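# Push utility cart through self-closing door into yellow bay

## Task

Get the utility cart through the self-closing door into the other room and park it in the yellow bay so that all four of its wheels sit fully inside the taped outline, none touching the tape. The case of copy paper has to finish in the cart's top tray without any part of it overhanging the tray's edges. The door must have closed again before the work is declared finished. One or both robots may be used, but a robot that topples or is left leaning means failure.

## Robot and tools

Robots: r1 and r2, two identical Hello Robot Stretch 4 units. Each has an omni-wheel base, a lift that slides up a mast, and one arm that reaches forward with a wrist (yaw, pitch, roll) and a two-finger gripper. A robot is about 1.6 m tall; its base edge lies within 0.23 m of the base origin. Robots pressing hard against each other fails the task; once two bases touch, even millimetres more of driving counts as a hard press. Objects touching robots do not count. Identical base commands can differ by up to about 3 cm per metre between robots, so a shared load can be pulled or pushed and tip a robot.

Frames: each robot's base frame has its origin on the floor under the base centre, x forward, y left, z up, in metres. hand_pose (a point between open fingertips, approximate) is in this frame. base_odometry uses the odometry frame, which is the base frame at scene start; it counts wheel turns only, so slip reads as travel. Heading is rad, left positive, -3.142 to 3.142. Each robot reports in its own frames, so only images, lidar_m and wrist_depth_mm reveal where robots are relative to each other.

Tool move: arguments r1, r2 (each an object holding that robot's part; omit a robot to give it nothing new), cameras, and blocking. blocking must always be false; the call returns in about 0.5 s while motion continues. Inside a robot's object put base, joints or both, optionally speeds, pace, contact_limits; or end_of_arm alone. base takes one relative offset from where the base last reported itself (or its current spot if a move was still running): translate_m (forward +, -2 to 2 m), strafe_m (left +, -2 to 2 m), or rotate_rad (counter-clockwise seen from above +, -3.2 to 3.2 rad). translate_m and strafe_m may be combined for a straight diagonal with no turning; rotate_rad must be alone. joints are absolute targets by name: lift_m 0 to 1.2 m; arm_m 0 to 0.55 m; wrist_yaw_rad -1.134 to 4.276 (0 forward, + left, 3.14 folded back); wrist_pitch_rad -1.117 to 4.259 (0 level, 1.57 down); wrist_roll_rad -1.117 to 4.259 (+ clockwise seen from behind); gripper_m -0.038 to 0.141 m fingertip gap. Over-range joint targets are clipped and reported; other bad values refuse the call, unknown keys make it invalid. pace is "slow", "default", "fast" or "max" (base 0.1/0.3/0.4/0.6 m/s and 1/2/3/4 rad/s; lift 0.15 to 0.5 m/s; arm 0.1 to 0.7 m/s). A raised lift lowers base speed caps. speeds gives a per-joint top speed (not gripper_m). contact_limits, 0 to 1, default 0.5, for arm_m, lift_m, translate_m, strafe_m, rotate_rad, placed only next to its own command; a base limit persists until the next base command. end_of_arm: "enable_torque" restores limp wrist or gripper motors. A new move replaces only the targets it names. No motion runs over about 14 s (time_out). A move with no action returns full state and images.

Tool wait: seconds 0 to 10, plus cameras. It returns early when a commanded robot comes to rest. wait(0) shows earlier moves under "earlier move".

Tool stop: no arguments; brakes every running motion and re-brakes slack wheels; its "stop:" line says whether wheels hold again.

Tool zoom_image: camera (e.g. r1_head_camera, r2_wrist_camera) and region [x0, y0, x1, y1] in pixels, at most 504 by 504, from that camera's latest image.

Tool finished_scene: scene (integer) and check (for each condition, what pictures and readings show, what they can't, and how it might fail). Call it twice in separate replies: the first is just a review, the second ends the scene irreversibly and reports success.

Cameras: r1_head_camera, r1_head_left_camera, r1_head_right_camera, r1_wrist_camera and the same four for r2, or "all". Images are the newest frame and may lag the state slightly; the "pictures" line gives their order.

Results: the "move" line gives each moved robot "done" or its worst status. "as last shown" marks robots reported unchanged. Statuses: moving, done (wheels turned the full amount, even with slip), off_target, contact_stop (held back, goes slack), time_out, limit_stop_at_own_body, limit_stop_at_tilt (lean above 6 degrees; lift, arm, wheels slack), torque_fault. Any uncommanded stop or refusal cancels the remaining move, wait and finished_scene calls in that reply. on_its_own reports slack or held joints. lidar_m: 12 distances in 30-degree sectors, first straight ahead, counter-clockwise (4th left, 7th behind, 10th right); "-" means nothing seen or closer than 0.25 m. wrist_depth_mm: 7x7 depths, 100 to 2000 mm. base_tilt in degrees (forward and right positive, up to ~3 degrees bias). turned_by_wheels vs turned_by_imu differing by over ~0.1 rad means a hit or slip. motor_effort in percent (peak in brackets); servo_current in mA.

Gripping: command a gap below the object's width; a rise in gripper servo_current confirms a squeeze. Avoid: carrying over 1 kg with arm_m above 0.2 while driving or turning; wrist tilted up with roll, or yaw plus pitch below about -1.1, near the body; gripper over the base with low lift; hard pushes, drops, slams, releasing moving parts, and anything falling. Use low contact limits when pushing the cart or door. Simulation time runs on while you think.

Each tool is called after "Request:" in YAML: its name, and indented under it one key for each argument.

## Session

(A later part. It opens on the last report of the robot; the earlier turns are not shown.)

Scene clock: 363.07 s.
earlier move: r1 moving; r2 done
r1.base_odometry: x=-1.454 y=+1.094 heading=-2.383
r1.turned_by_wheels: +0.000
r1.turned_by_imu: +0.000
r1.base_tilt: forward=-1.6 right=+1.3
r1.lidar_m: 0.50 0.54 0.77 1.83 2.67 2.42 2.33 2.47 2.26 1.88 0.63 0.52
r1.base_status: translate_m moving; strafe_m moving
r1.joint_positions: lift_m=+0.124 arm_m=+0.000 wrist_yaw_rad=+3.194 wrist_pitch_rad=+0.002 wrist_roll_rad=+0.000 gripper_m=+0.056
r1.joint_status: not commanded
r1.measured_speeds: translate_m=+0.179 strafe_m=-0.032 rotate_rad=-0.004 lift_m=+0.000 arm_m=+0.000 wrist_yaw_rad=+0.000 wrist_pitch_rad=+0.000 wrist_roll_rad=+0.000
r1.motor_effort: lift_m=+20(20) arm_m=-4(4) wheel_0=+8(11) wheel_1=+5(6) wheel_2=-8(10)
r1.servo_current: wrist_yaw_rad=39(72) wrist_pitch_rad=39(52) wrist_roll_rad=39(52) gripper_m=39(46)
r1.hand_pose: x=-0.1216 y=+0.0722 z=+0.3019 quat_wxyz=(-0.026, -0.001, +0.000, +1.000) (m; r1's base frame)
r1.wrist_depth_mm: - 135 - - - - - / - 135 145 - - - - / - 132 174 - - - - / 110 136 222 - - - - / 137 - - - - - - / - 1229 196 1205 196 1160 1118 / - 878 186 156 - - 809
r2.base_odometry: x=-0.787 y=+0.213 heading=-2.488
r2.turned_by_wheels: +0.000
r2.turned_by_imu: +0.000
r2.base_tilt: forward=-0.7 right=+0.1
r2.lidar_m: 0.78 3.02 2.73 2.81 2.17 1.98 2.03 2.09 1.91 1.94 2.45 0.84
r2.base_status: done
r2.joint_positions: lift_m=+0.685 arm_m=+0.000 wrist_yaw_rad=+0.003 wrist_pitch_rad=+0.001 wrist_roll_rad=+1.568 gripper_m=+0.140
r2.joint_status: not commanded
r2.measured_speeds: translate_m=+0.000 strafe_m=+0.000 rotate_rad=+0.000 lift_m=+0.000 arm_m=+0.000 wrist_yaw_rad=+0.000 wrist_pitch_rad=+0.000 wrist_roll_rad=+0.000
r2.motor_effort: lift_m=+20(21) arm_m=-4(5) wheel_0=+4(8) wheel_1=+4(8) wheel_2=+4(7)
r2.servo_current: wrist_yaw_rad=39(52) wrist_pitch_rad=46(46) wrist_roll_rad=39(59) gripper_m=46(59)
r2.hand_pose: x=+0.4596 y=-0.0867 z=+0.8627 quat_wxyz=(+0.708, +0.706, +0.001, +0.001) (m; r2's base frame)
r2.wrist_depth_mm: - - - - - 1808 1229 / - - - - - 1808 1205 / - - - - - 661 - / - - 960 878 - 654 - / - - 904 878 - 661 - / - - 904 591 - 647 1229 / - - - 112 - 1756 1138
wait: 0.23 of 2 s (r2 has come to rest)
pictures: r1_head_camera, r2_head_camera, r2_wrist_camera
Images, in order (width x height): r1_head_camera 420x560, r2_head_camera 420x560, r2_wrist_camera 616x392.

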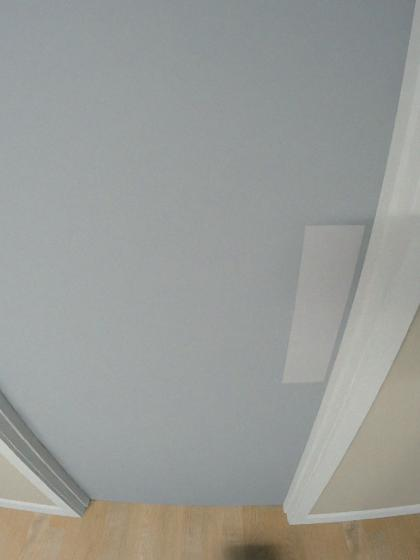

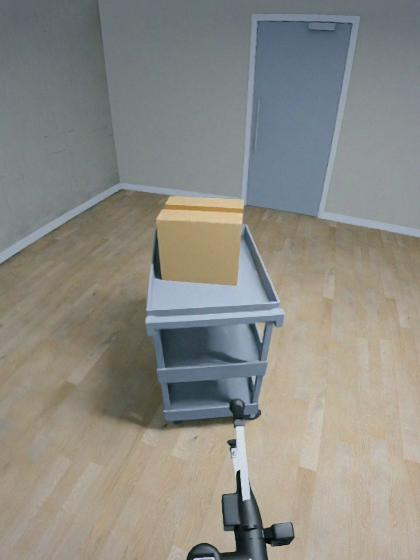

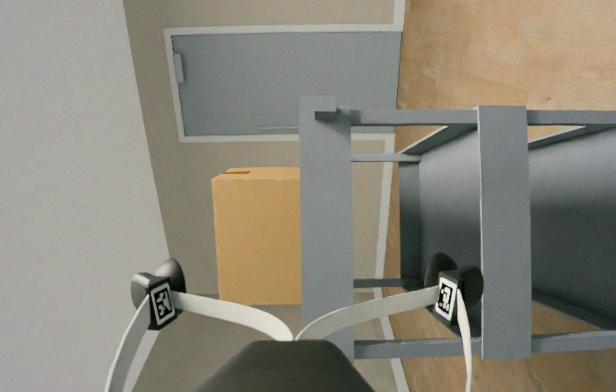

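Request:
move:
  blocking: false
  cameras: []
  r2: {"base": {"translate_m": 0.18}, "pace": "default"}

Request:
wait:
  seconds: 1.5
  cameras: ["r1_head_camera", "r1_head_right_camera", "r2_head_camera", "r2_wrist_camera"]

Scene clock: 382.63 s.
earlier move: r1 done
move: r2 moving
r1.base_odometry: x=-1.634 y=+0.975 heading=-2.383
r1.turned_by_wheels: +0.000
r1.turned_by_imu: +0.000
r1.base_tilt: forward=-1.5 right=+1.3
r1.lidar_m: 0.28 0.31 0.45 1.00 2.72 2.63 2.50 2.65 2.20 1.01 0.33 0.29
r1.base_status: done
r1.joint_positions: lift_m=+0.124 arm_m=+0.000 wrist_yaw_rad=+3.194 wrist_pitch_rad=+0.002 wrist_roll_rad=+0.000 gripper_m=+0.056
r1.joint_status: not commanded
r1.measured_speeds: translate_m=+0.000 strafe_m=+0.000 rotate_rad=+0.000 lift_m=+0.000 arm_m=+0.000 wrist_yaw_rad=+0.000 wrist_pitch_rad=+0.000 wrist_roll_rad=+0.000
r1.motor_effort: lift_m=+20(20) arm_m=-4(4) wheel_0=+3(3) wheel_1=+1(1) wheel_2=+1(1)
r1.servo_current: wrist_yaw_rad=46(52) wrist_pitch_rad=46(46) wrist_roll_rad=52(65) gripper_m=39(46)
r1.hand_pose: x=-0.1216 y=+0.0722 z=+0.3019 quat_wxyz=(-0.026, -0.001, +0.000, +1.000) (m; r1's base frame)
r1.wrist_depth_mm: - 135 - - - - - / - 135 146 - - - - / - 132 174 - - - - / 110 136 223 - - - - / 137 - - - - - - / - 1229 197 1205 195 1160 1118 / - 809 759 798 788 - 798
r2.base_odometry: x=-0.812 y=+0.194 heading=-2.488
r2.turned_by_wheels: +0.000
r2.turned_by_imu: +0.001
r2.base_tilt: forward=-0.7 right=+0.1
r2.lidar_m: 0.74 3.00 2.71 2.79 2.19 2.02 2.04 2.11 1.91 1.97 2.46 0.81
r2.base_status: translate_m moving
r2.joint_positions: lift_m=+0.685 arm_m=+0.000 wrist_yaw_rad=+0.003 wrist_pitch_rad=+0.001 wrist_roll_rad=+1.568 gripper_m=+0.140
r2.joint_status: not commanded
r2.measured_speeds: translate_m=+0.122 strafe_m=+0.000 rotate_rad=+0.003 lift_m=+0.000 arm_m=+0.000 wrist_yaw_rad=+0.000 wrist_pitch_rad=+0.000 wrist_roll_rad=+0.000
r2.motor_effort: lift_m=+20(20) arm_m=-4(4) wheel_0=+9(10) wheel_1=+6(9) wheel_2=-11(12)
r2.servo_current: wrist_yaw_rad=46(52) wrist_pitch_rad=46(46) wrist_roll_rad=46(59) gripper_m=52(52)
r2.hand_pose: x=+0.4596 y=-0.0867 z=+0.8627 quat_wxyz=(+0.708, +0.706, +0.001, +0.001) (m; r2's base frame)
r2.wrist_depth_mm: - - - - - 1756 1229 / - - - - - 1808 1205 / - - - - - 640 640 / - - 931 831 - 634 - / - - 878 866 - 627 - / - - 891 166 - 202 1118 / - - - 112 - 1808 1098
pictures: none
No camera images: "cameras" was empty.

Scene clock: 384.10 s.
earlier move: r2 done
r1.base_odometry: x=-1.634 y=+0.975 heading=-2.383
r1.turned_by_wheels: +0.000
r1.turned_by_imu: +0.000
r1.base_tilt: forward=-1.5 right=+1.3
r1.lidar_m: 0.30 0.30 0.43 0.98 2.70 2.64 2.55 2.67 2.23 0.99 0.32 0.29
r1.base_status: done
r1.joint_positions: lift_m=+0.124 arm_m=+0.000 wrist_yaw_rad=+3.194 wrist_pitch_rad=+0.002 wrist_roll_rad=+0.000 gripper_m=+0.056
r1.joint_status: not commanded
r1.measured_speeds: translate_m=+0.000 strafe_m=+0.000 rotate_rad=+0.000 lift_m=+0.000 arm_m=+0.000 wrist_yaw_rad=+0.000 wrist_pitch_rad=+0.000 wrist_roll_rad=+0.000
r1.motor_effort: lift_m=+20(20) arm_m=-4(4) wheel_0=+3(3) wheel_1=+2(2) wheel_2=+1(1)
r1.servo_current: wrist_yaw_rad=33(59) wrist_pitch_rad=39(46) wrist_roll_rad=39(72) gripper_m=39(46)
r1.hand_pose: x=-0.1216 y=+0.0722 z=+0.3019 quat_wxyz=(-0.026, -0.001, +0.000, +1.000) (m; r1's base frame)
r1.wrist_depth_mm: - 135 - - - - - / - 135 146 - - - - / - 132 175 - - - - / 110 136 223 - - - - / 137 - - - - - - / - 1229 197 1205 196 1160 1118 / - 809 759 798 788 - 798
r2.base_odometry: x=-0.930 y=+0.103 heading=-2.488
r2.turned_by_wheels: +0.000
r2.turned_by_imu: +0.000
r2.base_tilt: forward=-0.7 right=+0.1
r2.lidar_m: 0.61 2.95 2.66 2.71 2.33 2.15 2.17 2.17 1.99 2.02 2.56 0.64
r2.base_status: done
r2.joint_positions: lift_m=+0.685 arm_m=+0.000 wrist_yaw_rad=+0.003 wrist_pitch_rad=+0.001 wrist_roll_rad=+1.568 gripper_m=+0.140
r2.joint_status: not commanded
r2.measured_speeds: translate_m=+0.000 strafe_m=+0.000 rotate_rad=+0.000 lift_m=+0.000 arm_m=+0.000 wrist_yaw_rad=+0.000 wrist_pitch_rad=+0.000 wrist_roll_rad=+0.000
r2.motor_effort: lift_m=+20(21) arm_m=-4(5) wheel_0=+3(11) wheel_1=+3(9) wheel_2=-4(13)
r2.servo_current: wrist_yaw_rad=46(65) wrist_pitch_rad=39(46) wrist_roll_rad=52(59) gripper_m=52(59)
r2.hand_pose: x=+0.4596 y=-0.0867 z=+0.8627 quat_wxyz=(+0.708, +0.706, +0.001, +0.001) (m; r2's base frame)
r2.wrist_depth_mm: - - - - - 1808 1205 / - - - 480 - 1921 1098 / - - - 473 - - 477 / - - 683 683 - - 477 / - - 699 699 - - 473 / - - 715 413 1078 190 473 / - - - 112 - 1921 -
wait: 1.47 of 1.5 s (r2 has come to rest)
pictures: r1_head_camera, r1_head_right_camera, r2_head_camera, r2_wrist_camera
Images, in order (width x height): r1_head_camera 420x560, r1_head_right_camera 420x672, r2_head_camera 420x560, r2_wrist_camera 616x392.

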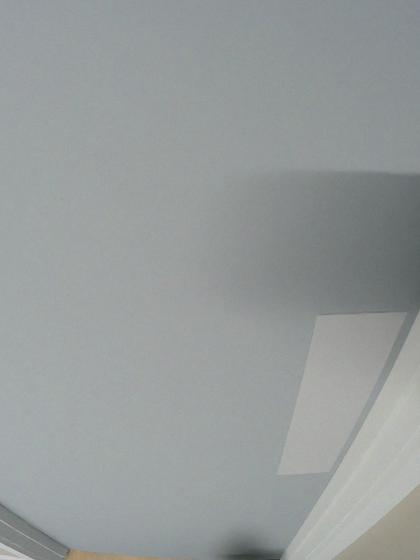

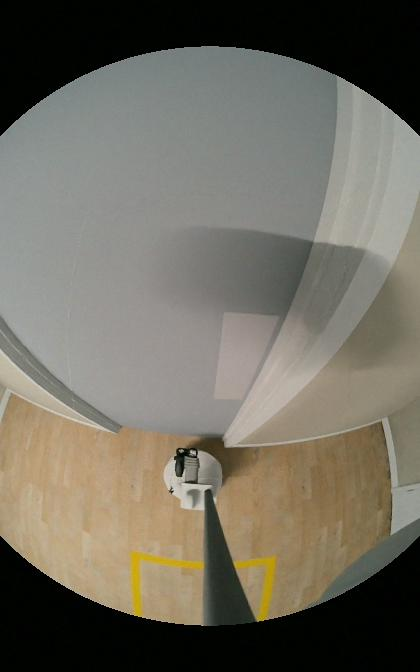

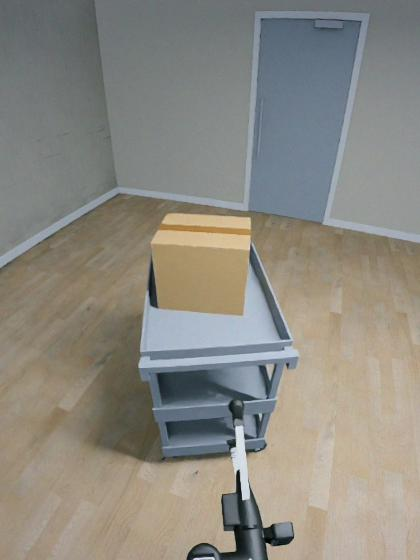

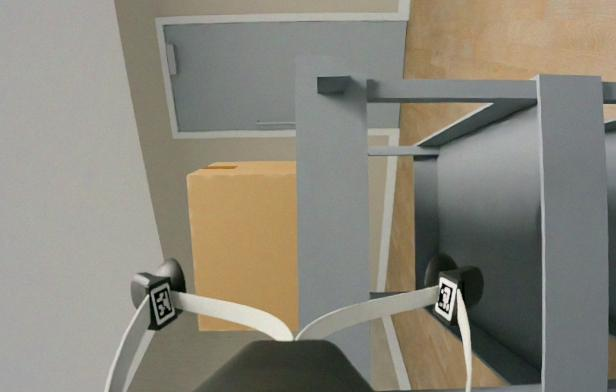

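Request:
zoom_image:
  camera: "r2_wrist_camera"
  region: [250, 30, 500, 230]

Request:
zoom_image:
  camera: "r2_head_camera"
  region: [120, 200, 320, 470]

Scaled by 2.016.

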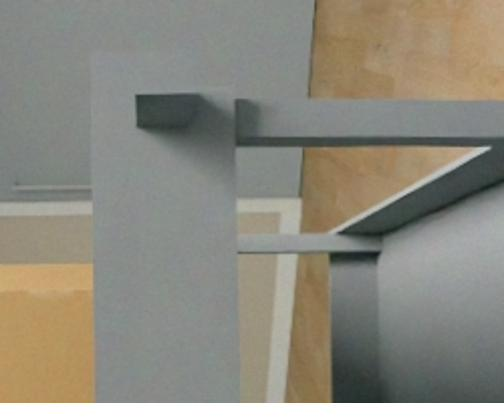

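Scaled by 1.867 from the camera's 420x560 image, which has a finer 1200x1600 frame.

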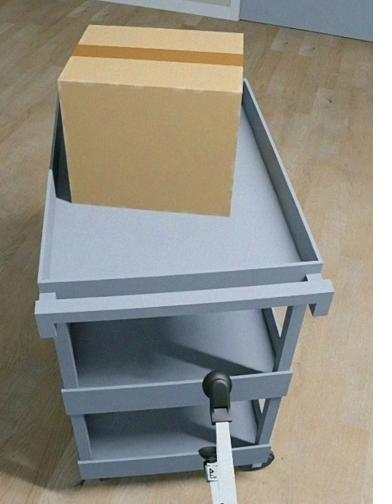

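Request:
move:
  blocking: false
  cameras: []
  r1: {"base": {"translate_m": 0.12}, "pace": "slow", "contact_limits": {"translate_m": 0.8}}
  r2: {"base": {"translate_m": 0.205}, "joints": {"lift_m": 0.665}, "pace": "default"}

Request:
wait:
  seconds: 2.5
  cameras: ["r1_head_camera", "r2_head_camera", "r2_wrist_camera"]

Scene clock: 454.60 s.
move: r1 moving; r2 moving
r1.base_odometry: x=-1.643 y=+0.967 heading=-2.383
r1.turned_by_wheels: +0.000
r1.turned_by_imu: +0.000
r1.base_tilt: forward=-1.6 right=+1.3
r1.lidar_m: 0.28 0.28 0.39 0.91 2.69 2.65 2.54 2.68 2.22 0.99 0.33 0.30
r1.base_status: translate_m moving
r1.joint_positions: lift_m=+0.124 arm_m=+0.000 wrist_yaw_rad=+3.194 wrist_pitch_rad=+0.002 wrist_roll_rad=+0.000 gripper_m=+0.056
r1.joint_status: not commanded
r1.measured_speeds: translate_m=+0.049 strafe_m=+0.000 rotate_rad=+0.003 lift_m=+0.000 arm_m=+0.000 wrist_yaw_rad=+0.000 wrist_pitch_rad=+0.000 wrist_roll_rad=+0.000
r1.motor_effort: lift_m=+20(20) arm_m=-4(4) wheel_0=+4(6) wheel_1=+2(4) wheel_2=-5(7)
r1.servo_current: wrist_yaw_rad=46(65) wrist_pitch_rad=39(46) wrist_roll_rad=59(59) gripper_m=39(46)
r1.contact_limits: translate_m 0.8
r1.hand_pose: x=-0.1216 y=+0.0722 z=+0.3019 quat_wxyz=(-0.026, -0.001, +0.000, +1.000) (m; r1's base frame)
r1.wrist_depth_mm: - 135 - - - - - / - 135 146 - - - - / - 132 175 - - - - / 110 136 224 - - - - / 137 - - - - - - / - 1229 197 1182 195 1160 1118 / - 820 759 798 798 - 798
r2.base_odometry: x=-0.955 y=+0.084 heading=-2.488
r2.turned_by_wheels: +0.000
r2.turned_by_imu: +0.001
r2.base_tilt: forward=-0.7 right=+0.1
r2.lidar_m: 0.55 0.65 2.66 2.68 2.39 2.15 2.22 2.15 1.99 2.02 2.55 0.62
r2.base_status: translate_m moving
r2.joint_positions: lift_m=+0.665 arm_m=+0.000 wrist_yaw_rad=+0.003 wrist_pitch_rad=+0.001 wrist_roll_rad=+1.568 gripper_m=+0.140
r2.joint_status: lift_m moving
r2.measured_speeds: translate_m=+0.121 strafe_m=+0.000 rotate_rad=-0.001 lift_m=-0.009 arm_m=+0.000 wrist_yaw_rad=+0.000 wrist_pitch_rad=+0.000 wrist_roll_rad=+0.000
r2.motor_effort: lift_m=+15(21) arm_m=-4(4) wheel_0=+5(9) wheel_1=+6(8) wheel_2=-12(14)
r2.servo_current: wrist_yaw_rad=52(59) wrist_pitch_rad=46(46) wrist_roll_rad=39(59) gripper_m=52(52)
r2.hand_pose: x=+0.4596 y=-0.0867 z=+0.8433 quat_wxyz=(+0.708, +0.706, +0.001, +0.001) (m; r2's base frame)
r2.wrist_depth_mm: - - - - - 1756 1182 / - - - 455 - 1863 455 / - - - 445 - - 452 / - - 668 452 - - 452 / - - 668 445 - - 442 / - - 691 384 - 187 449 / - - - 112 - 1863 -
pictures: none
No camera images: "cameras" was empty.

Scene clock: 456.20 s.
earlier move: r1 moving; r2 done
r1.base_odometry: x=-1.721 y=+0.893 heading=-2.382
r1.turned_by_wheels: +0.000
r1.turned_by_imu: +0.000
r1.base_tilt: forward=-1.6 right=+1.3
r1.lidar_m: - 0.25 0.28 0.67 2.69 2.74 2.66 2.81 2.24 0.53 0.25 0.25
r1.base_status: translate_m moving
r1.joint_positions: lift_m=+0.124 arm_m=+0.000 wrist_yaw_rad=+3.194 wrist_pitch_rad=+0.002 wrist_roll_rad=+0.000 gripper_m=+0.056
r1.joint_status: not commanded
r1.measured_speeds: translate_m=+0.002 strafe_m=+0.000 rotate_rad=+0.004 lift_m=+0.000 arm_m=+0.000 wrist_yaw_rad=+0.000 wrist_pitch_rad=+0.000 wrist_roll_rad=+0.000
r1.motor_effort: lift_m=+20(20) arm_m=-4(4) wheel_0=+4(7) wheel_1=+6(7) wheel_2=-5(7)
r1.servo_current: wrist_yaw_rad=39(65) wrist_pitch_rad=39(52) wrist_roll_rad=59(65) gripper_m=39(52)
r1.contact_limits: translate_m 0.8
r1.hand_pose: x=-0.1216 y=+0.0722 z=+0.3019 quat_wxyz=(-0.026, -0.001, +0.000, +1.000) (m; r1's base frame)
r1.wrist_depth_mm: - 135 - - - - - / - 135 146 - - - - / - 133 174 - - - - / 110 136 223 - - - - / 137 - - - - - - / - 1229 196 1308 196 1182 1118 / - 820 759 809 788 - 798
r2.base_odometry: x=-1.093 y=-0.021 heading=-2.488
r2.turned_by_wheels: +0.000
r2.turned_by_imu: +0.000
r2.base_tilt: forward=-0.7 right=+0.1
r2.lidar_m: 0.41 0.42 2.60 2.65 2.53 2.33 2.37 2.23 2.03 2.09 2.67 0.43
r2.base_status: done
r2.joint_positions: lift_m=+0.665 arm_m=+0.000 wrist_yaw_rad=+0.003 wrist_pitch_rad=+0.001 wrist_roll_rad=+1.568 gripper_m=+0.140
r2.joint_status: all done
r2.measured_speeds: translate_m=+0.000 strafe_m=+0.000 rotate_rad=+0.000 lift_m=+0.000 arm_m=+0.000 wrist_yaw_rad=+0.000 wrist_pitch_rad=+0.000 wrist_roll_rad=+0.000
r2.motor_effort: lift_m=+14(21) arm_m=-5(5) wheel_0=+3(9) wheel_1=+3(9) wheel_2=-3(14)
r2.servo_current: wrist_yaw_rad=46(65) wrist_pitch_rad=39(46) wrist_roll_rad=39(59) gripper_m=46(59)
r2.hand_pose: x=+0.4596 y=-0.0867 z=+0.8432 quat_wxyz=(+0.708, +0.706, +0.001, +0.001) (m; r2's base frame)
r2.wrist_depth_mm: - - - 263 279 285 282 / - - - 272 272 1863 - / - - - 272 270 - - / - 484 477 272 271 - - / - 496 480 268 270 - - / - - 219 208 267 189 - / - 525 521 112 - 1921 -
wait: 1.60 of 2.5 s (r2 has come to rest)
pictures: r1_head_camera, r2_head_camera, r2_wrist_camera
Images, in order (width x height): r1_head_camera 420x560, r2_head_camera 420x560, r2_wrist_camera 616x392.

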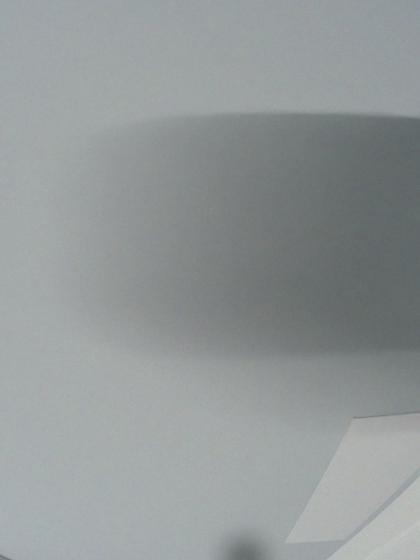

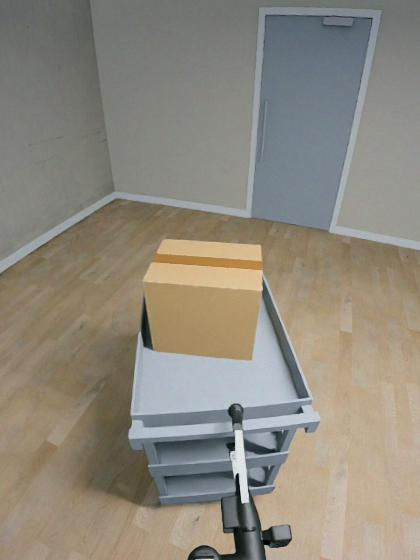

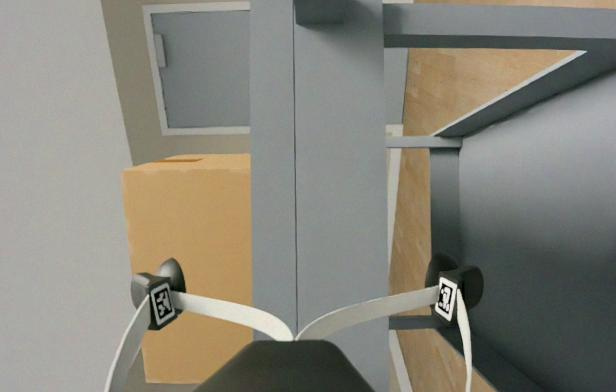

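Request:
move:
  blocking: false
  cameras: []
  r1: {"base": {"translate_m": 0.50}, "pace": "default", "contact_limits": {"translate_m": 0.8}}
  r2: {"base": {"translate_m": 0.03}, "pace": "slow"}

Request:
wait:
  seconds: 1
  cameras: ["r2_wrist_camera"]

Scene clock: 474.13 s.
earlier move: r1 done
move: r1 moving; r2 moving
r1.base_odometry: x=-1.743 y=+0.871 heading=-2.381
r1.turned_by_wheels: +0.001
r1.turned_by_imu: +0.001
r1.base_tilt: forward=-1.6 right=+1.3
r1.lidar_m: - 0.25 0.26 0.66 2.71 2.80 2.70 2.81 2.23 0.44 0.25 0.25
r1.base_status: translate_m moving
r1.joint_positions: lift_m=+0.124 arm_m=+0.000 wrist_yaw_rad=+3.194 wrist_pitch_rad=+0.002 wrist_roll_rad=+0.000 gripper_m=+0.056
r1.joint_status: not commanded
r1.measured_speeds: translate_m=+0.123 strafe_m=-0.001 rotate_rad=+0.001 lift_m=+0.000 arm_m=+0.000 wrist_yaw_rad=+0.000 wrist_pitch_rad=+0.000 wrist_roll_rad=+0.000
r1.motor_effort: lift_m=+19(20) arm_m=-4(4) wheel_0=+22(26) wheel_1=+16(16) wheel_2=-21(23)
r1.servo_current: wrist_yaw_rad=52(65) wrist_pitch_rad=39(52) wrist_roll_rad=46(59) gripper_m=39(52)
r1.contact_limits: translate_m 0.8
r1.hand_pose: x=-0.1216 y=+0.0722 z=+0.3019 quat_wxyz=(-0.026, -0.001, +0.000, +1.000) (m; r1's base frame)
r1.wrist_depth_mm: - 135 - - - - - / - 135 145 - - - - / - 132 174 - - - - / 110 136 221 - - - - / 137 - - - - - - / 1229 1229 196 1205 196 1160 1118 / - 809 759 798 788 - 809
r2.base_odometry: x=-1.102 y=-0.029 heading=-2.487
r2.turned_by_wheels: +0.000
r2.turned_by_imu: +0.001
r2.base_tilt: forward=-0.7 right=+0.1
r2.lidar_m: 0.39 0.43 2.60 2.65 2.56 2.36 2.39 2.26 2.07 2.09 2.65 0.44
r2.base_status: translate_m moving
r2.joint_positions: lift_m=+0.665 arm_m=+0.000 wrist_yaw_rad=+0.003 wrist_pitch_rad=+0.001 wrist_roll_rad=+1.568 gripper_m=+0.140
r2.joint_status: not commanded
r2.measured_speeds: translate_m=+0.049 strafe_m=+0.000 rotate_rad=+0.001 lift_m=+0.000 arm_m=+0.000 wrist_yaw_rad=+0.000 wrist_pitch_rad=+0.000 wrist_roll_rad=+0.000
r2.motor_effort: lift_m=+14(14) arm_m=-4(4) wheel_0=+4(10) wheel_1=+6(8) wheel_2=-8(11)
r2.servo_current: wrist_yaw_rad=46(59) wrist_pitch_rad=39(39) wrist_roll_rad=52(52) gripper_m=46(59)
r2.hand_pose: x=+0.4596 y=-0.0867 z=+0.8432 quat_wxyz=(+0.708, +0.706, +0.001, +0.001) (m; r2's base frame)
r2.wrist_depth_mm: - - - 260 266 285 282 / - - - 260 260 1863 - / - - - 259 260 - - / - 469 466 258 258 - - / - 480 480 257 258 - - / - - 217 198 257 187 - / - 517 508 112 - 1921 -
pictures: none
No camera images: "cameras" was empty.

Scene clock: 475.00 s.
earlier move: r1 moving; r2 done
r1.base_odometry: x=-1.888 y=+0.734 heading=-2.381
r1.turned_by_wheels: +0.000
r1.turned_by_imu: +0.000
r1.base_tilt: forward=-1.6 right=+1.3
r1.lidar_m: 0.25 - 0.25 0.35 2.71 3.01 2.92 3.01 0.25 2.13 2.22 0.26
r1.base_status: translate_m moving
r1.joint_positions: lift_m=+0.124 arm_m=+0.000 wrist_yaw_rad=+3.204 wrist_pitch_rad=+0.002 wrist_roll_rad=+0.000 gripper_m=+0.056
r1.joint_status: not commanded
r1.measured_speeds: translate_m=+0.300 strafe_m=+0.001 rotate_rad=+0.007 lift_m=+0.000 arm_m=-0.003 wrist_yaw_rad=+0.077 wrist_pitch_rad=+0.000 wrist_roll_rad=+0.000
r1.motor_effort: lift_m=+19(20) arm_m=+8(8) wheel_0=+13(26) wheel_1=+14(16) wheel_2=-14(24)
r1.servo_current: wrist_yaw_rad=52(65) wrist_pitch_rad=46(52) wrist_roll_rad=46(65) gripper_m=46(52)
r1.contact_limits: translate_m 0.8
r1.hand_pose: x=-0.1227 y=+0.0693 z=+0.3019 quat_wxyz=(-0.031, -0.001, +0.000, +1.000) (m; r1's base frame)
r1.wrist_depth_mm: - 132 132 - - - - / - - 132 - - - - / - 119 132 - - - - / - 131 180 - - - - / 137 - - - - - - / - 1229 197 1229 194 1160 1138 / - 820 759 167 788 - 809
r2.base_odometry: x=-1.116 y=-0.039 heading=-2.487
r2.turned_by_wheels: +0.000
r2.turned_by_imu: +0.000
r2.base_tilt: forward=-0.7 right=+0.1
r2.lidar_m: 0.36 0.40 2.60 2.63 2.59 2.35 2.39 2.25 2.06 2.10 2.67 0.42
r2.base_status: done
r2.joint_positions: lift_m=+0.665 arm_m=+0.000 wrist_yaw_rad=+0.003 wrist_pitch_rad=+0.001 wrist_roll_rad=+1.568 gripper_m=+0.140
r2.joint_status: not commanded
r2.measured_speeds: translate_m=+0.000 strafe_m=+0.000 rotate_rad=+0.000 lift_m=+0.000 arm_m=+0.000 wrist_yaw_rad=+0.000 wrist_pitch_rad=+0.000 wrist_roll_rad=+0.000
r2.motor_effort: lift_m=+14(14) arm_m=-4(5) wheel_0=+4(10) wheel_1=+5(8) wheel_2=-6(11)
r2.servo_current: wrist_yaw_rad=59(59) wrist_pitch_rad=39(46) wrist_roll_rad=52(59) gripper_m=52(59)
r2.hand_pose: x=+0.4596 y=-0.0867 z=+0.8432 quat_wxyz=(+0.708, +0.706, +0.001, +0.001) (m; r2's base frame)
r2.wrist_depth_mm: - - - 242 249 1430 1138 / - - - 241 242 1863 - / - - - 243 242 - - / - 449 449 241 241 - - / - 459 462 239 239 - - / - - 192 179 237 185 - / - 496 488 112 238 778 -
wait: 0.87 of 1 s (r2 has come to rest)
pictures: r2_wrist_camera
Images, in order (width x height): r2_wrist_camera 616x392.

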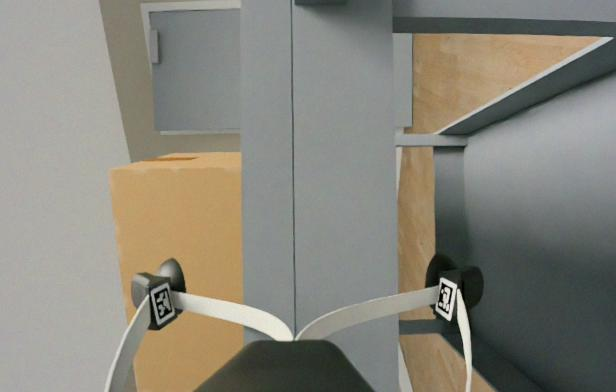

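Request:
move:
  blocking: false
  cameras: []
  r2: {"base": {"translate_m": 0.012}, "pace": "slow"}

Request:
wait:
  seconds: 1
  cameras: []

Request:
move:
  blocking: false
  cameras: []
  r2: {"joints": {"gripper_m": -0.01}}

Request:
wait:
  seconds: 2
  cameras: ["r1_head_camera", "r1_head_right_camera", "r1_head_left_camera", "r2_head_camera", "r2_wrist_camera"]

Scene clock: 485.33 s.
earlier move: r1 done
move: r2 moving
r1.base_odometry: x=-2.083 y=+0.549 heading=-2.381
r1.turned_by_wheels: -0.001
r1.turned_by_imu: +0.000
r1.base_tilt: forward=-1.6 right=+1.3
r1.lidar_m: 0.25 5.80 0.25 0.25 0.47 3.27 3.19 0.32 0.32 0.89 2.20 3.04
r1.base_status: done
r1.joint_positions: lift_m=+0.124 arm_m=+0.000 wrist_yaw_rad=+3.206 wrist_pitch_rad=+0.002 wrist_roll_rad=+0.000 gripper_m=+0.056
r1.joint_status: not commanded
r1.measured_speeds: translate_m=+0.000 strafe_m=+0.000 rotate_rad=+0.000 lift_m=+0.000 arm_m=+0.000 wrist_yaw_rad=+0.000 wrist_pitch_rad=+0.000 wrist_roll_rad=+0.000
r1.motor_effort: lift_m=+20(20) arm_m=+9(9) wheel_0=+4(4) wheel_1=+9(9) wheel_2=-6(6)
r1.servo_current: wrist_yaw_rad=65(78) wrist_pitch_rad=46(52) wrist_roll_rad=39(59) gripper_m=46(46)
r1.contact_limits: translate_m 0.8
r1.hand_pose: x=-0.1229 y=+0.0688 z=+0.3019 quat_wxyz=(-0.032, -0.001, +0.000, +0.999) (m; r1's base frame)
r1.wrist_depth_mm: - 132 132 - - - - / - - 132 - - - - / - 119 132 - - - - / - 132 179 - - - - / 138 - - - - - - / - 1229 196 1229 196 1182 1160 / - 759 759 798 788 - 809
r2.base_odometry: x=-1.124 y=-0.045 heading=-2.487
r2.turned_by_wheels: +0.000
r2.turned_by_imu: +0.001
r2.base_tilt: forward=-0.7 right=+0.1
r2.lidar_m: 0.37 0.38 2.58 2.61 2.54 2.38 2.40 2.27 2.09 2.13 2.65 0.42
r2.base_status: translate_m moving
r2.joint_positions: lift_m=+0.665 arm_m=+0.000 wrist_yaw_rad=+0.003 wrist_pitch_rad=+0.001 wrist_roll_rad=+1.568 gripper_m=+0.140
r2.joint_status: not commanded
r2.measured_speeds: translate_m=+0.018 strafe_m=+0.000 rotate_rad=-0.002 lift_m=+0.000 arm_m=+0.000 wrist_yaw_rad=-0.001 wrist_pitch_rad=+0.000 wrist_roll_rad=+0.000
r2.motor_effort: lift_m=+14(14) arm_m=-4(4) wheel_0=+6(9) wheel_1=+5(7) wheel_2=-6(11)
r2.servo_current: wrist_yaw_rad=46(65) wrist_pitch_rad=39(46) wrist_roll_rad=46(52) gripper_m=46(59)
r2.hand_pose: x=+0.4596 y=-0.0867 z=+0.8432 quat_wxyz=(+0.708, +0.706, +0.001, +0.001) (m; r2's base frame)
r2.wrist_depth_mm: - - - 236 236 1430 1078 / - - - 235 235 1921 - / - - - 233 234 - - / - 442 433 233 232 - - / - 452 449 232 230 - - / - 462 195 171 230 185 - / - 480 477 112 - 788 -
pictures: none
No camera images: "cameras" was empty.

Scene clock: 485.80 s.
earlier move: r2 done
r1.base_odometry: x=-2.083 y=+0.549 heading=-2.381
r1.turned_by_wheels: +0.000
r1.turned_by_imu: +0.000
r1.base_tilt: forward=-1.6 right=+1.3
r1.lidar_m: 0.25 5.80 0.25 0.25 0.49 3.29 3.17 0.30 0.31 0.87 2.18 3.01
r1.base_status: done
r1.joint_positions: lift_m=+0.124 arm_m=+0.000 wrist_yaw_rad=+3.206 wrist_pitch_rad=+0.002 wrist_roll_rad=+0.000 gripper_m=+0.056
r1.joint_status: not commanded
r1.measured_speeds: translate_m=+0.000 strafe_m=+0.000 rotate_rad=+0.000 lift_m=+0.000 arm_m=+0.000 wrist_yaw_rad=+0.000 wrist_pitch_rad=+0.000 wrist_roll_rad=+0.000
r1.motor_effort: lift_m=+19(20) arm_m=+9(9) wheel_0=+4(4) wheel_1=+9(9) wheel_2=-6(6)
r1.servo_current: wrist_yaw_rad=59(85) wrist_pitch_rad=39(52) wrist_roll_rad=39(59) gripper_m=33(46)
r1.contact_limits: translate_m 0.8
r1.hand_pose: x=-0.1229 y=+0.0688 z=+0.3019 quat_wxyz=(-0.032, -0.001, +0.000, +0.999) (m; r1's base frame)
r1.wrist_depth_mm: - 132 132 - - - - / - - 132 - - - - / - 119 132 - - - - / - 132 179 - - - - / 138 - - - - - - / - 1229 197 1205 195 1160 1138 / - 768 768 809 798 - 798
r2.base_odometry: x=-1.125 y=-0.046 heading=-2.487
r2.turned_by_wheels: +0.000
r2.turned_by_imu: +0.000
r2.base_tilt: forward=-0.7 right=+0.1
r2.lidar_m: 0.37 0.38 2.60 2.63 2.58 2.37 2.41 2.26 2.09 2.10 2.67 0.41
r2.base_status: done
r2.joint_positions: lift_m=+0.665 arm_m=+0.000 wrist_yaw_rad=+0.002 wrist_pitch_rad=+0.001 wrist_roll_rad=+1.568 gripper_m=+0.140
r2.joint_status: not commanded
r2.measured_speeds: translate_m=+0.000 strafe_m=+0.000 rotate_rad=+0.000 lift_m=+0.000 arm_m=+0.000 wrist_yaw_rad=+0.000 wrist_pitch_rad=+0.000 wrist_roll_rad=+0.000
r2.motor_effort: lift_m=+14(14) arm_m=-4(5) wheel_0=+4(9) wheel_1=+4(7) wheel_2=-6(11)
r2.servo_current: wrist_yaw_rad=46(65) wrist_pitch_rad=46(46) wrist_roll_rad=46(65) gripper_m=46(59)
r2.hand_pose: x=+0.4596 y=-0.0867 z=+0.8432 quat_wxyz=(+0.708, +0.706, +0.001, +0.001) (m; r2's base frame)
r2.wrist_depth_mm: - - - 233 233 1397 1078 / - - - 232 233 1808 - / - - - 232 232 - - / - 436 433 230 230 - - / - 449 445 229 228 - - / - 459 194 228 228 184 - / - 477 473 112 - 788 -
wait: 0.47 of 1 s (r2 has come to rest)
pictures: none
No camera images: "cameras" was empty.

Scene clock: 486.30 s.
move: r2 moving
r1.base_odometry: x=-2.083 y=+0.549 heading=-2.381
r1.turned_by_wheels: +0.000
r1.turned_by_imu: +0.000
r1.base_tilt: forward=-1.6 right=+1.3
r1.lidar_m: 0.25 5.81 0.25 0.25 0.55 3.28 3.20 0.30 0.34 0.86 2.21 3.03
r1.base_status: not commanded
r1.joint_positions: lift_m=+0.124 arm_m=+0.000 wrist_yaw_rad=+3.206 wrist_pitch_rad=+0.002 wrist_roll_rad=+0.000 gripper_m=+0.056
r1.joint_status: not commanded
r1.measured_speeds: translate_m=+0.000 strafe_m=+0.000 rotate_rad=+0.000 lift_m=+0.000 arm_m=+0.000 wrist_yaw_rad=+0.000 wrist_pitch_rad=+0.000 wrist_roll_rad=+0.000
r1.motor_effort: lift_m=+20(20) arm_m=+9(9) wheel_0=+4(4) wheel_1=+9(9) wheel_2=-6(6)
r1.servo_current: wrist_yaw_rad=72(78) wrist_pitch_rad=46(46) wrist_roll_rad=26(59) gripper_m=46(46)
r1.contact_limits: translate_m 0.8
r1.hand_pose: x=-0.1229 y=+0.0688 z=+0.3019 quat_wxyz=(-0.032, -0.001, +0.000, +0.999) (m; r1's base frame)
r1.wrist_depth_mm: - 132 132 - - - - / - - 132 - - - - / - 119 132 - - - - / - 132 179 - - - - / 138 - - - - - - / - 1255 197 1205 196 1160 1138 / - 759 759 809 798 - 809
r2.base_odometry: x=-1.125 y=-0.046 heading=-2.487
r2.turned_by_wheels: +0.000
r2.turned_by_imu: +0.000
r2.base_tilt: forward=-0.7 right=+0.0
r2.lidar_m: 0.38 0.39 2.56 2.62 2.59 2.37 2.41 2.26 2.07 2.11 2.66 0.40
r2.base_status: not commanded
r2.joint_positions: lift_m=+0.665 arm_m=+0.000 wrist_yaw_rad=+0.002 wrist_pitch_rad=+0.001 wrist_roll_rad=+1.568 gripper_m=+0.128
r2.joint_status: gripper_m moving
r2.measured_speeds: translate_m=+0.000 strafe_m=+0.000 rotate_rad=+0.000 lift_m=+0.000 arm_m=+0.000 wrist_yaw_rad=+0.000 wrist_pitch_rad=+0.000 wrist_roll_rad=+0.000
r2.motor_effort: lift_m=+14(14) arm_m=-4(5) wheel_0=+4(4) wheel_1=+4(5) wheel_2=-7(7)
r2.servo_current: wrist_yaw_rad=46(59) wrist_pitch_rad=39(46) wrist_roll_rad=46(59) gripper_m=98(104)
r2.hand_pose: x=+0.4596 y=-0.0867 z=+0.8432 quat_wxyz=(+0.708, +0.706, +0.001, +0.001) (m; r2's base frame)
r2.wrist_depth_mm: - - - 234 234 1430 1078 / - - - 232 232 1863 - / - - - 231 231 - - / - 442 433 231 232 - - / - 452 449 229 230 - - / - - 190 228 228 - - / - 484 477 112 - 750 -
pictures: none
No camera images: "cameras" was empty.

Scene clock: 488.23 s.
earlier move: r2 done
r1.base_odometry: x=-2.083 y=+0.549 heading=-2.381
r1.turned_by_wheels: +0.000
r1.turned_by_imu: +0.000
r1.base_tilt: forward=-1.6 right=+1.3
r1.lidar_m: 0.25 5.82 0.25 0.26 0.53 3.26 3.21 0.29 0.31 0.89 2.18 3.02
r1.base_status: not commanded
r1.joint_positions: lift_m=+0.124 arm_m=+0.000 wrist_yaw_rad=+3.206 wrist_pitch_rad=+0.002 wrist_roll_rad=+0.000 gripper_m=+0.056
r1.joint_status: not commanded
r1.measured_speeds: translate_m=+0.000 strafe_m=+0.000 rotate_rad=+0.000 lift_m=+0.000 arm_m=+0.000 wrist_yaw_rad=+0.000 wrist_pitch_rad=+0.000 wrist_roll_rad=+0.000
r1.motor_effort: lift_m=+20(20) arm_m=+9(9) wheel_0=+4(4) wheel_1=+9(9) wheel_2=-6(6)
r1.servo_current: wrist_yaw_rad=72(91) wrist_pitch_rad=46(52) wrist_roll_rad=46(72) gripper_m=39(46)
r1.contact_limits: translate_m 0.8
r1.hand_pose: x=-0.1229 y=+0.0688 z=+0.3019 quat_wxyz=(-0.032, -0.001, +0.000, +0.999) (m; r1's base frame)
r1.wrist_depth_mm: - 132 132 - - - - / - - 132 - - - - / - 119 132 - - - - / - 132 179 - - - - / 138 - - - - - - / - 1255 196 1229 195 1182 1138 / - 759 759 798 798 - 809
r2.base_odometry: x=-1.125 y=-0.046 heading=-2.488
r2.turned_by_wheels: +0.000
r2.turned_by_imu: +0.000
r2.base_tilt: forward=-0.7 right=+0.1
r2.lidar_m: 0.37 0.39 2.59 2.63 2.59 2.36 2.43 2.25 2.08 2.12 2.68 0.41
r2.base_status: not commanded
r2.joint_positions: lift_m=+0.665 arm_m=+0.000 wrist_yaw_rad=-0.002 wrist_pitch_rad=-0.004 wrist_roll_rad=+1.568 gripper_m=-0.009
r2.joint_status: all done
r2.measured_speeds: translate_m=+0.000 strafe_m=+0.000 rotate_rad=+0.000 lift_m=+0.000 arm_m=+0.000 wrist_yaw_rad=+0.000 wrist_pitch_rad=+0.000 wrist_roll_rad=+0.000
r2.motor_effort: lift_m=+15(17) arm_m=+6(6) wheel_0=+1(4) wheel_1=+3(5) wheel_2=-7(7)
r2.servo_current: wrist_yaw_rad=26(59) wrist_pitch_rad=46(52) wrist_roll_rad=52(59) gripper_m=85(494)
r2.hand_pose: x=+0.4590 y=-0.0879 z=+0.8447 quat_wxyz=(+0.708, +0.706, -0.002, +0.001) (m; r2's base frame)
r2.wrist_depth_mm: - - - 182 242 1537 1182 / - - - 180 239 1863 1336 / - - - 180 238 - - / - 480 445 178 236 - - / - - 455 177 235 - - / - - 186 176 185 - - / - - 484 112 230 - -
wait: 1.93 of 2 s (r2 has come to rest)
pictures: r1_head_camera, r1_head_left_camera, r1_head_right_camera, r2_head_camera, r2_wrist_camera
Images, in order (width x height): r1_head_camera 420x560, r1_head_left_camera 420x672, r1_head_right_camera 420x672, r2_head_camera 420x560, r2_wrist_camera 616x392.

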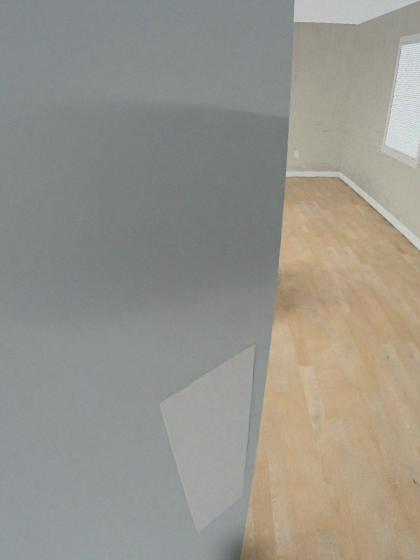

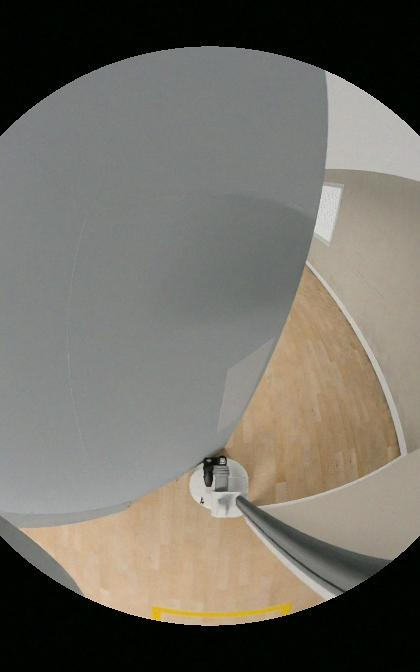

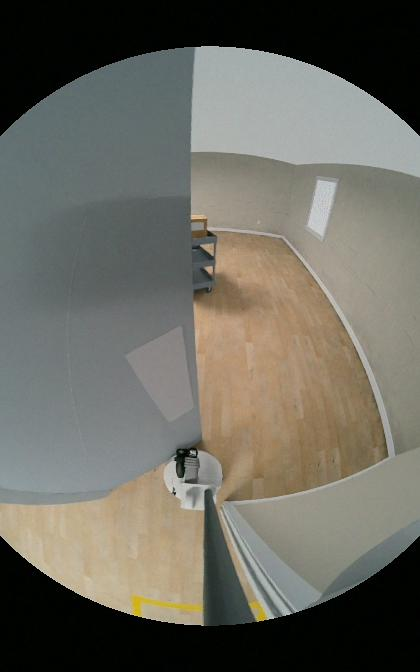

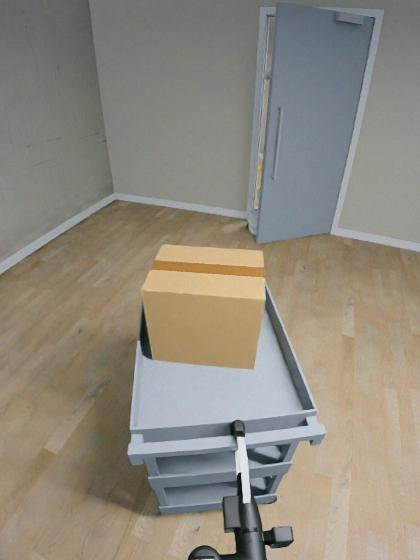

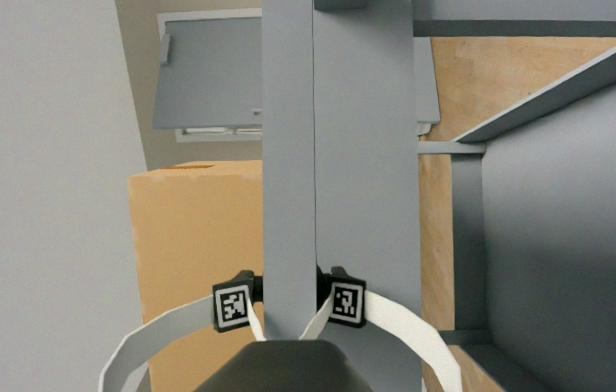

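Request:
move:
  r1: {"base": {"translate_m": 0.27, "strafe_m": 0.05}, "contact_limits": {"translate_m": 0.8}}
  r2: {"joints": {"lift_m": 0.685}}
  blocking: false
  cameras: []

Request:
wait:
  seconds: 3
  cameras: ["r1_head_camera", "r2_head_camera", "r2_wrist_camera"]

Scene clock: 522.07 s.
move: r1 moving; r2 moving
r1.base_odometry: x=-2.102 y=+0.523 heading=-2.381
r1.turned_by_wheels: +0.001
r1.turned_by_imu: +0.000
r1.base_tilt: forward=-1.6 right=+1.3
r1.lidar_m: 0.25 5.76 0.25 0.25 0.47 3.32 3.23 0.33 0.35 1.04 2.18 3.01
r1.base_status: translate_m moving; strafe_m moving
r1.joint_positions: lift_m=+0.124 arm_m=+0.000 wrist_yaw_rad=+3.206 wrist_pitch_rad=+0.002 wrist_roll_rad=+0.000 gripper_m=+0.056
r1.joint_status: not commanded
r1.measured_speeds: translate_m=+0.123 strafe_m=+0.025 rotate_rad=-0.006 lift_m=+0.000 arm_m=+0.000 wrist_yaw_rad=+0.000 wrist_pitch_rad=+0.000 wrist_roll_rad=+0.000
r1.motor_effort: lift_m=+19(20) arm_m=+9(9) wheel_0=+9(10) wheel_1=+19(19) wheel_2=-18(19)
r1.servo_current: wrist_yaw_rad=91(91) wrist_pitch_rad=46(46) wrist_roll_rad=65(65) gripper_m=46(46)
r1.contact_limits: translate_m 0.8
r1.hand_pose: x=-0.1229 y=+0.0688 z=+0.3019 quat_wxyz=(-0.032, -0.001, +0.000, +0.999) (m; r1's base frame)
r1.wrist_depth_mm: - 132 132 - - - - / - - 132 - - - - / - 120 132 - - - - / - 133 185 - - - - / 137 1808 - - - - - / - 1229 197 1205 195 1182 1138 / - 521 759 809 788 - 809
r2.base_odometry: x=-1.125 y=-0.046 heading=-2.488
r2.turned_by_wheels: +0.000
r2.turned_by_imu: +0.001
r2.base_tilt: forward=-0.7 right=+0.1
r2.lidar_m: 0.38 0.39 2.59 2.62 2.59 2.38 2.41 2.27 2.07 2.11 2.66 0.42
r2.base_status: not commanded
r2.joint_positions: lift_m=+0.685 arm_m=+0.000 wrist_yaw_rad=-0.002 wrist_pitch_rad=-0.003 wrist_roll_rad=+1.568 gripper_m=-0.009
r2.joint_status: lift_m moving
r2.measured_speeds: translate_m=+0.000 strafe_m=+0.000 rotate_rad=+0.000 lift_m=+0.009 arm_m=+0.000 wrist_yaw_rad=+0.000 wrist_pitch_rad=+0.002 wrist_roll_rad=+0.000
r2.motor_effort: lift_m=+21(22) arm_m=+6(6) wheel_0=+1(2) wheel_1=+3(3) wheel_2=-7(7)
r2.servo_current: wrist_yaw_rad=46(52) wrist_pitch_rad=46(46) wrist_roll_rad=39(59) gripper_m=85(98)
r2.hand_pose: x=+0.4590 y=-0.0879 z=+0.8638 quat_wxyz=(+0.708, +0.706, -0.002, +0.001) (m; r2's base frame)
r2.wrist_depth_mm: - - - 181 242 1430 1138 / - - - 240 241 1756 1308 / - - - 179 238 - - / - 459 445 178 237 - - / - - 449 177 235 - - / - - 188 175 187 - - / - - 477 112 232 - -
pictures: none
No camera images: "cameras" was empty.

Scene clock: 522.37 s.
earlier move: r1 moving; r2 done
r1.base_odometry: x=-2.131 y=+0.482 heading=-2.380
r1.turned_by_wheels: +0.000
r1.turned_by_imu: +0.001
r1.base_tilt: forward=-1.6 right=+1.2
r1.lidar_m: 0.25 0.25 0.25 0.25 0.44 3.35 3.29 0.37 0.43 1.22 2.22 3.07
r1.base_status: translate_m moving; strafe_m moving
r1.joint_positions: lift_m=+0.124 arm_m=+0.000 wrist_yaw_rad=+3.197 wrist_pitch_rad=+0.002 wrist_roll_rad=+0.000 gripper_m=+0.056
r1.joint_status: not commanded
r1.measured_speeds: translate_m=+0.199 strafe_m=+0.038 rotate_rad=+0.004 lift_m=+0.000 arm_m=+0.000 wrist_yaw_rad=-0.001 wrist_pitch_rad=+0.000 wrist_roll_rad=+0.000
r1.motor_effort: lift_m=+19(20) arm_m=+5(9) wheel_0=+10(12) wheel_1=+17(20) wheel_2=-15(19)
r1.servo_current: wrist_yaw_rad=46(91) wrist_pitch_rad=39(46) wrist_roll_rad=39(65) gripper_m=33(46)
r1.contact_limits: translate_m 0.8
r1.hand_pose: x=-0.1219 y=+0.0714 z=+0.3019 quat_wxyz=(-0.028, -0.001, +0.000, +1.000) (m; r1's base frame)
r1.wrist_depth_mm: - 133 133 - - - - / - 116 133 - - - - / - 125 135 - - - - / - 134 185 - - - - / 137 - - - - - - / - 1205 197 1205 195 1160 1118 / - 544 759 798 788 - 809
r2.base_odometry: x=-1.125 y=-0.046 heading=-2.488
r2.turned_by_wheels: +0.000
r2.turned_by_imu: +0.000
r2.base_tilt: forward=-0.7 right=+0.1
r2.lidar_m: 0.34 0.39 2.57 2.64 2.61 2.38 2.43 2.26 2.04 2.12 2.65 0.43
r2.base_status: not commanded
r2.joint_positions: lift_m=+0.685 arm_m=+0.000 wrist_yaw_rad=-0.002 wrist_pitch_rad=-0.003 wrist_roll_rad=+1.568 gripper_m=-0.009
r2.joint_status: all done
r2.measured_speeds: translate_m=+0.000 strafe_m=+0.000 rotate_rad=+0.000 lift_m=+0.000 arm_m=+0.000 wrist_yaw_rad=+0.000 wrist_pitch_rad=+0.000 wrist_roll_rad=+0.000
r2.motor_effort: lift_m=+21(22) arm_m=+6(6) wheel_0=+1(2) wheel_1=+3(3) wheel_2=-7(7)
r2.servo_current: wrist_yaw_rad=46(52) wrist_pitch_rad=39(46) wrist_roll_rad=46(59) gripper_m=85(98)
r2.hand_pose: x=+0.4590 y=-0.0879 z=+0.8639 quat_wxyz=(+0.708, +0.706, -0.002, +0.001) (m; r2's base frame)
r2.wrist_depth_mm: - - - 181 243 1464 1182 / - - - 239 242 1808 1281 / - - - 179 238 - - / - 462 445 178 237 - - / - - 455 177 236 - - / - - 188 175 187 - - / - - 480 112 231 - -
wait: 0.30 of 3 s (r2 has come to rest)
pictures: r1_head_camera, r2_head_camera, r2_wrist_camera
Images, in order (width x height): r1_head_camera 420x560, r2_head_camera 420x560, r2_wrist_camera 616x392.

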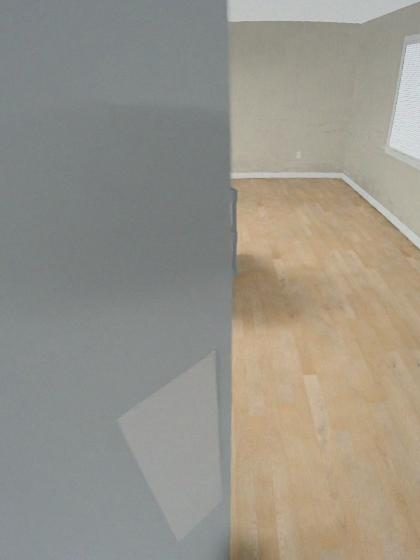

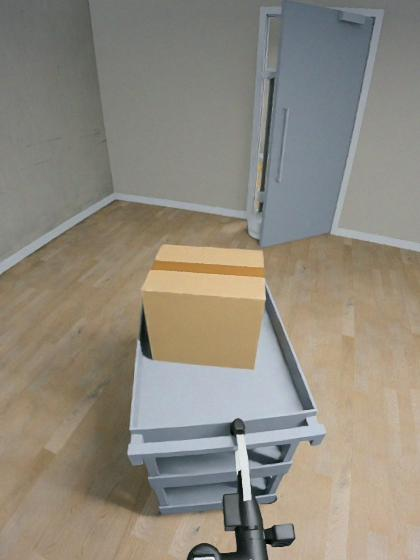

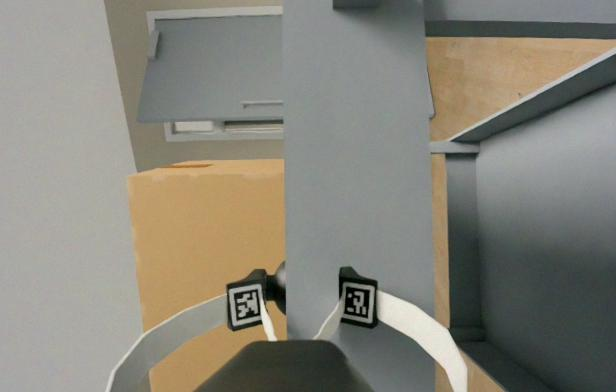

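Request:
wait:
  seconds: 3
  cameras: ["r1_head_camera", "r2_head_camera"]

Scene clock: 545.23 s.
earlier move: r1 done
r1.base_odometry: x=-2.244 y=+0.326 heading=-2.381
r1.turned_by_wheels: +0.000
r1.turned_by_imu: +0.000
r1.base_tilt: forward=-1.6 right=+1.3
r1.lidar_m: 1.82 0.25 3.58 0.25 0.31 3.55 3.49 0.52 0.71 1.95 2.27 3.11
r1.base_status: done
r1.joint_positions: lift_m=+0.124 arm_m=+0.000 wrist_yaw_rad=+3.196 wrist_pitch_rad=+0.002 wrist_roll_rad=+0.000 gripper_m=+0.056
r1.joint_status: not commanded
r1.measured_speeds: translate_m=+0.000 strafe_m=+0.000 rotate_rad=+0.000 lift_m=+0.000 arm_m=+0.000 wrist_yaw_rad=+0.000 wrist_pitch_rad=+0.000 wrist_roll_rad=+0.000
r1.motor_effort: lift_m=+20(20) arm_m=+4(9) wheel_0=+3(12) wheel_1=+7(20) wheel_2=-3(19)
r1.servo_current: wrist_yaw_rad=39(91) wrist_pitch_rad=39(46) wrist_roll_rad=65(65) gripper_m=39(52)
r1.contact_limits: translate_m 0.8
r1.hand_pose: x=-0.1219 y=+0.0715 z=+0.3019 quat_wxyz=(-0.027, -0.001, +0.000, +1.000) (m; r1's base frame)
r1.wrist_depth_mm: - 134 134 - - - - / - 124 134 - - - - / - 132 147 - - - - / - 135 195 - - - - / 137 691 - - - - - / - 691 196 1205 195 1160 1118 / - 609 750 798 798 - 809
r2.base_odometry: x=-1.125 y=-0.046 heading=-2.488
r2.turned_by_wheels: +0.000
r2.turned_by_imu: +0.001
r2.base_tilt: forward=-0.7 right=+0.0
r2.lidar_m: 0.37 0.37 2.56 2.64 2.60 2.38 2.42 2.24 2.06 2.12 2.68 0.43
r2.base_status: not commanded
r2.joint_positions: lift_m=+0.685 arm_m=+0.000 wrist_yaw_rad=-0.002 wrist_pitch_rad=-0.003 wrist_roll_rad=+1.568 gripper_m=-0.009
r2.joint_status: all done
r2.measured_speeds: translate_m=+0.000 strafe_m=+0.000 rotate_rad=+0.000 lift_m=+0.000 arm_m=+0.000 wrist_yaw_rad=+0.000 wrist_pitch_rad=+0.000 wrist_roll_rad=+0.000
r2.motor_effort: lift_m=+21(22) arm_m=+6(6) wheel_0=+1(2) wheel_1=+3(3) wheel_2=-7(7)
r2.servo_current: wrist_yaw_rad=39(52) wrist_pitch_rad=46(46) wrist_roll_rad=52(59) gripper_m=78(98)
r2.hand_pose: x=+0.4590 y=-0.0879 z=+0.8639 quat_wxyz=(+0.708, +0.706, -0.002, +0.001) (m; r2's base frame)
r2.wrist_depth_mm: - - - 181 244 1430 1160 / - - - 239 242 1808 1336 / - - - 179 239 - - / - 462 445 178 237 - - / - - 452 176 236 - - / - - 187 175 187 - - / - - 480 112 233 - -
wait: 0.00 of 3 s (r1 has come to rest)
pictures: r1_head_camera, r2_head_camera
Images, in order (width x height): r1_head_camera 420x560, r2_head_camera 420x560.

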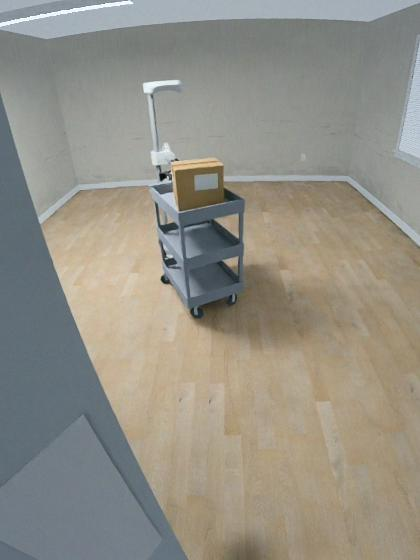

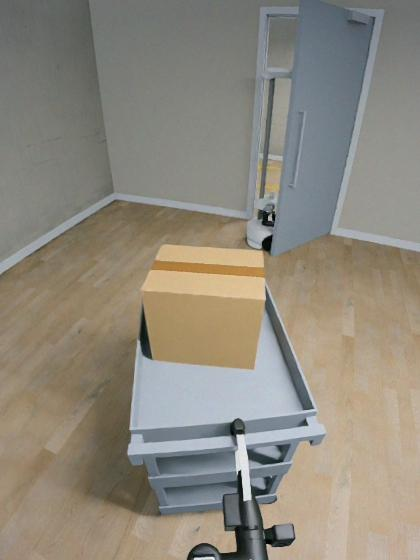

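Request:
move:
  r1: {"base": {"translate_m": 0.20, "strafe_m": 0.15}, "contact_limits": {"translate_m": 0.8, "strafe_m": 0.8}}
  r2: {"base": {"translate_m": 0.08, "strafe_m": 0.2}, "contact_limits": {"translate_m": 0.8, "strafe_m": 0.8}}
  blocking: false
  cameras: []

Request:
wait:
  seconds: 3
  cameras: []

Request:
wait:
  seconds: 2
  cameras: ["r1_head_camera", "r2_head_camera"]

r1: "contact_limits": translate_m and strafe_m are given together and make one move, which takes one limit: state it under one of them only
Scene clock: 613.57 s.
r1.base_odometry: x=-2.244 y=+0.326 heading=-2.381
r1.turned_by_wheels: +0.000
r1.turned_by_imu: +0.000
r1.base_tilt: forward=-1.6 right=+1.3
r1.lidar_m: 1.83 0.25 3.55 0.25 0.31 3.55 3.49 0.55 0.70 1.99 2.24 3.08
r1.base_status: done
r1.joint_positions: lift_m=+0.124 arm_m=+0.000 wrist_yaw_rad=+3.196 wrist_pitch_rad=+0.002 wrist_roll_rad=+0.000 gripper_m=+0.056
r1.joint_status: not commanded
r1.measured_speeds: translate_m=+0.000 strafe_m=+0.000 rotate_rad=+0.000 lift_m=+0.000 arm_m=+0.000 wrist_yaw_rad=+0.000 wrist_pitch_rad=+0.000 wrist_roll_rad=+0.000
r1.motor_effort: lift_m=+19(20) arm_m=+4(9) wheel_0=+3(12) wheel_1=+7(20) wheel_2=-3(19)
r1.servo_current: wrist_yaw_rad=46(91) wrist_pitch_rad=46(46) wrist_roll_rad=52(65) gripper_m=46(52)
r1.contact_limits: translate_m 0.8
r1.hand_pose: x=-0.1219 y=+0.0715 z=+0.3019 quat_wxyz=(-0.027, -0.001, +0.000, +1.000) (m; r1's base frame)
r1.wrist_depth_mm: - 134 134 - - - - / - 124 134 - - - - / - 132 146 - - - - / - 135 194 - - - - / 137 683 - - - - - / - 683 196 1205 195 1182 1138 / - 615 750 798 788 - 809
r2.base_odometry: x=-1.125 y=-0.046 heading=-2.488
r2.turned_by_wheels: +0.000
r2.turned_by_imu: +0.000
r2.base_tilt: forward=-0.7 right=+0.0
r2.lidar_m: 0.37 0.38 2.59 2.63 2.59 2.36 2.41 2.25 2.08 2.10 2.70 0.41
r2.base_status: not commanded
r2.joint_positions: lift_m=+0.685 arm_m=+0.000 wrist_yaw_rad=-0.002 wrist_pitch_rad=-0.003 wrist_roll_rad=+1.568 gripper_m=-0.009
r2.joint_status: all done
r2.measured_speeds: translate_m=+0.000 strafe_m=+0.000 rotate_rad=+0.000 lift_m=+0.000 arm_m=+0.000 wrist_yaw_rad=+0.000 wrist_pitch_rad=+0.000 wrist_roll_rad=+0.000
r2.motor_effort: lift_m=+21(22) arm_m=+6(6) wheel_0=+1(2) wheel_1=+3(3) wheel_2=-7(7)
r2.servo_current: wrist_yaw_rad=46(52) wrist_pitch_rad=46(46) wrist_roll_rad=46(59) gripper_m=78(98)
r2.hand_pose: x=+0.4590 y=-0.0879 z=+0.8639 quat_wxyz=(+0.708, +0.706, -0.002, +0.001) (m; r2's base frame)
r2.wrist_depth_mm: - - - 182 242 1430 1160 / - - - 241 241 1756 1281 / - - - 179 239 - - / - 462 449 178 236 - - / - - 455 176 235 - - / - - 187 175 187 - - / - - 477 112 232 - -
pictures: none

not run: a call was refused earlier in this reply.

not run: a call was refused earlier in this reply.


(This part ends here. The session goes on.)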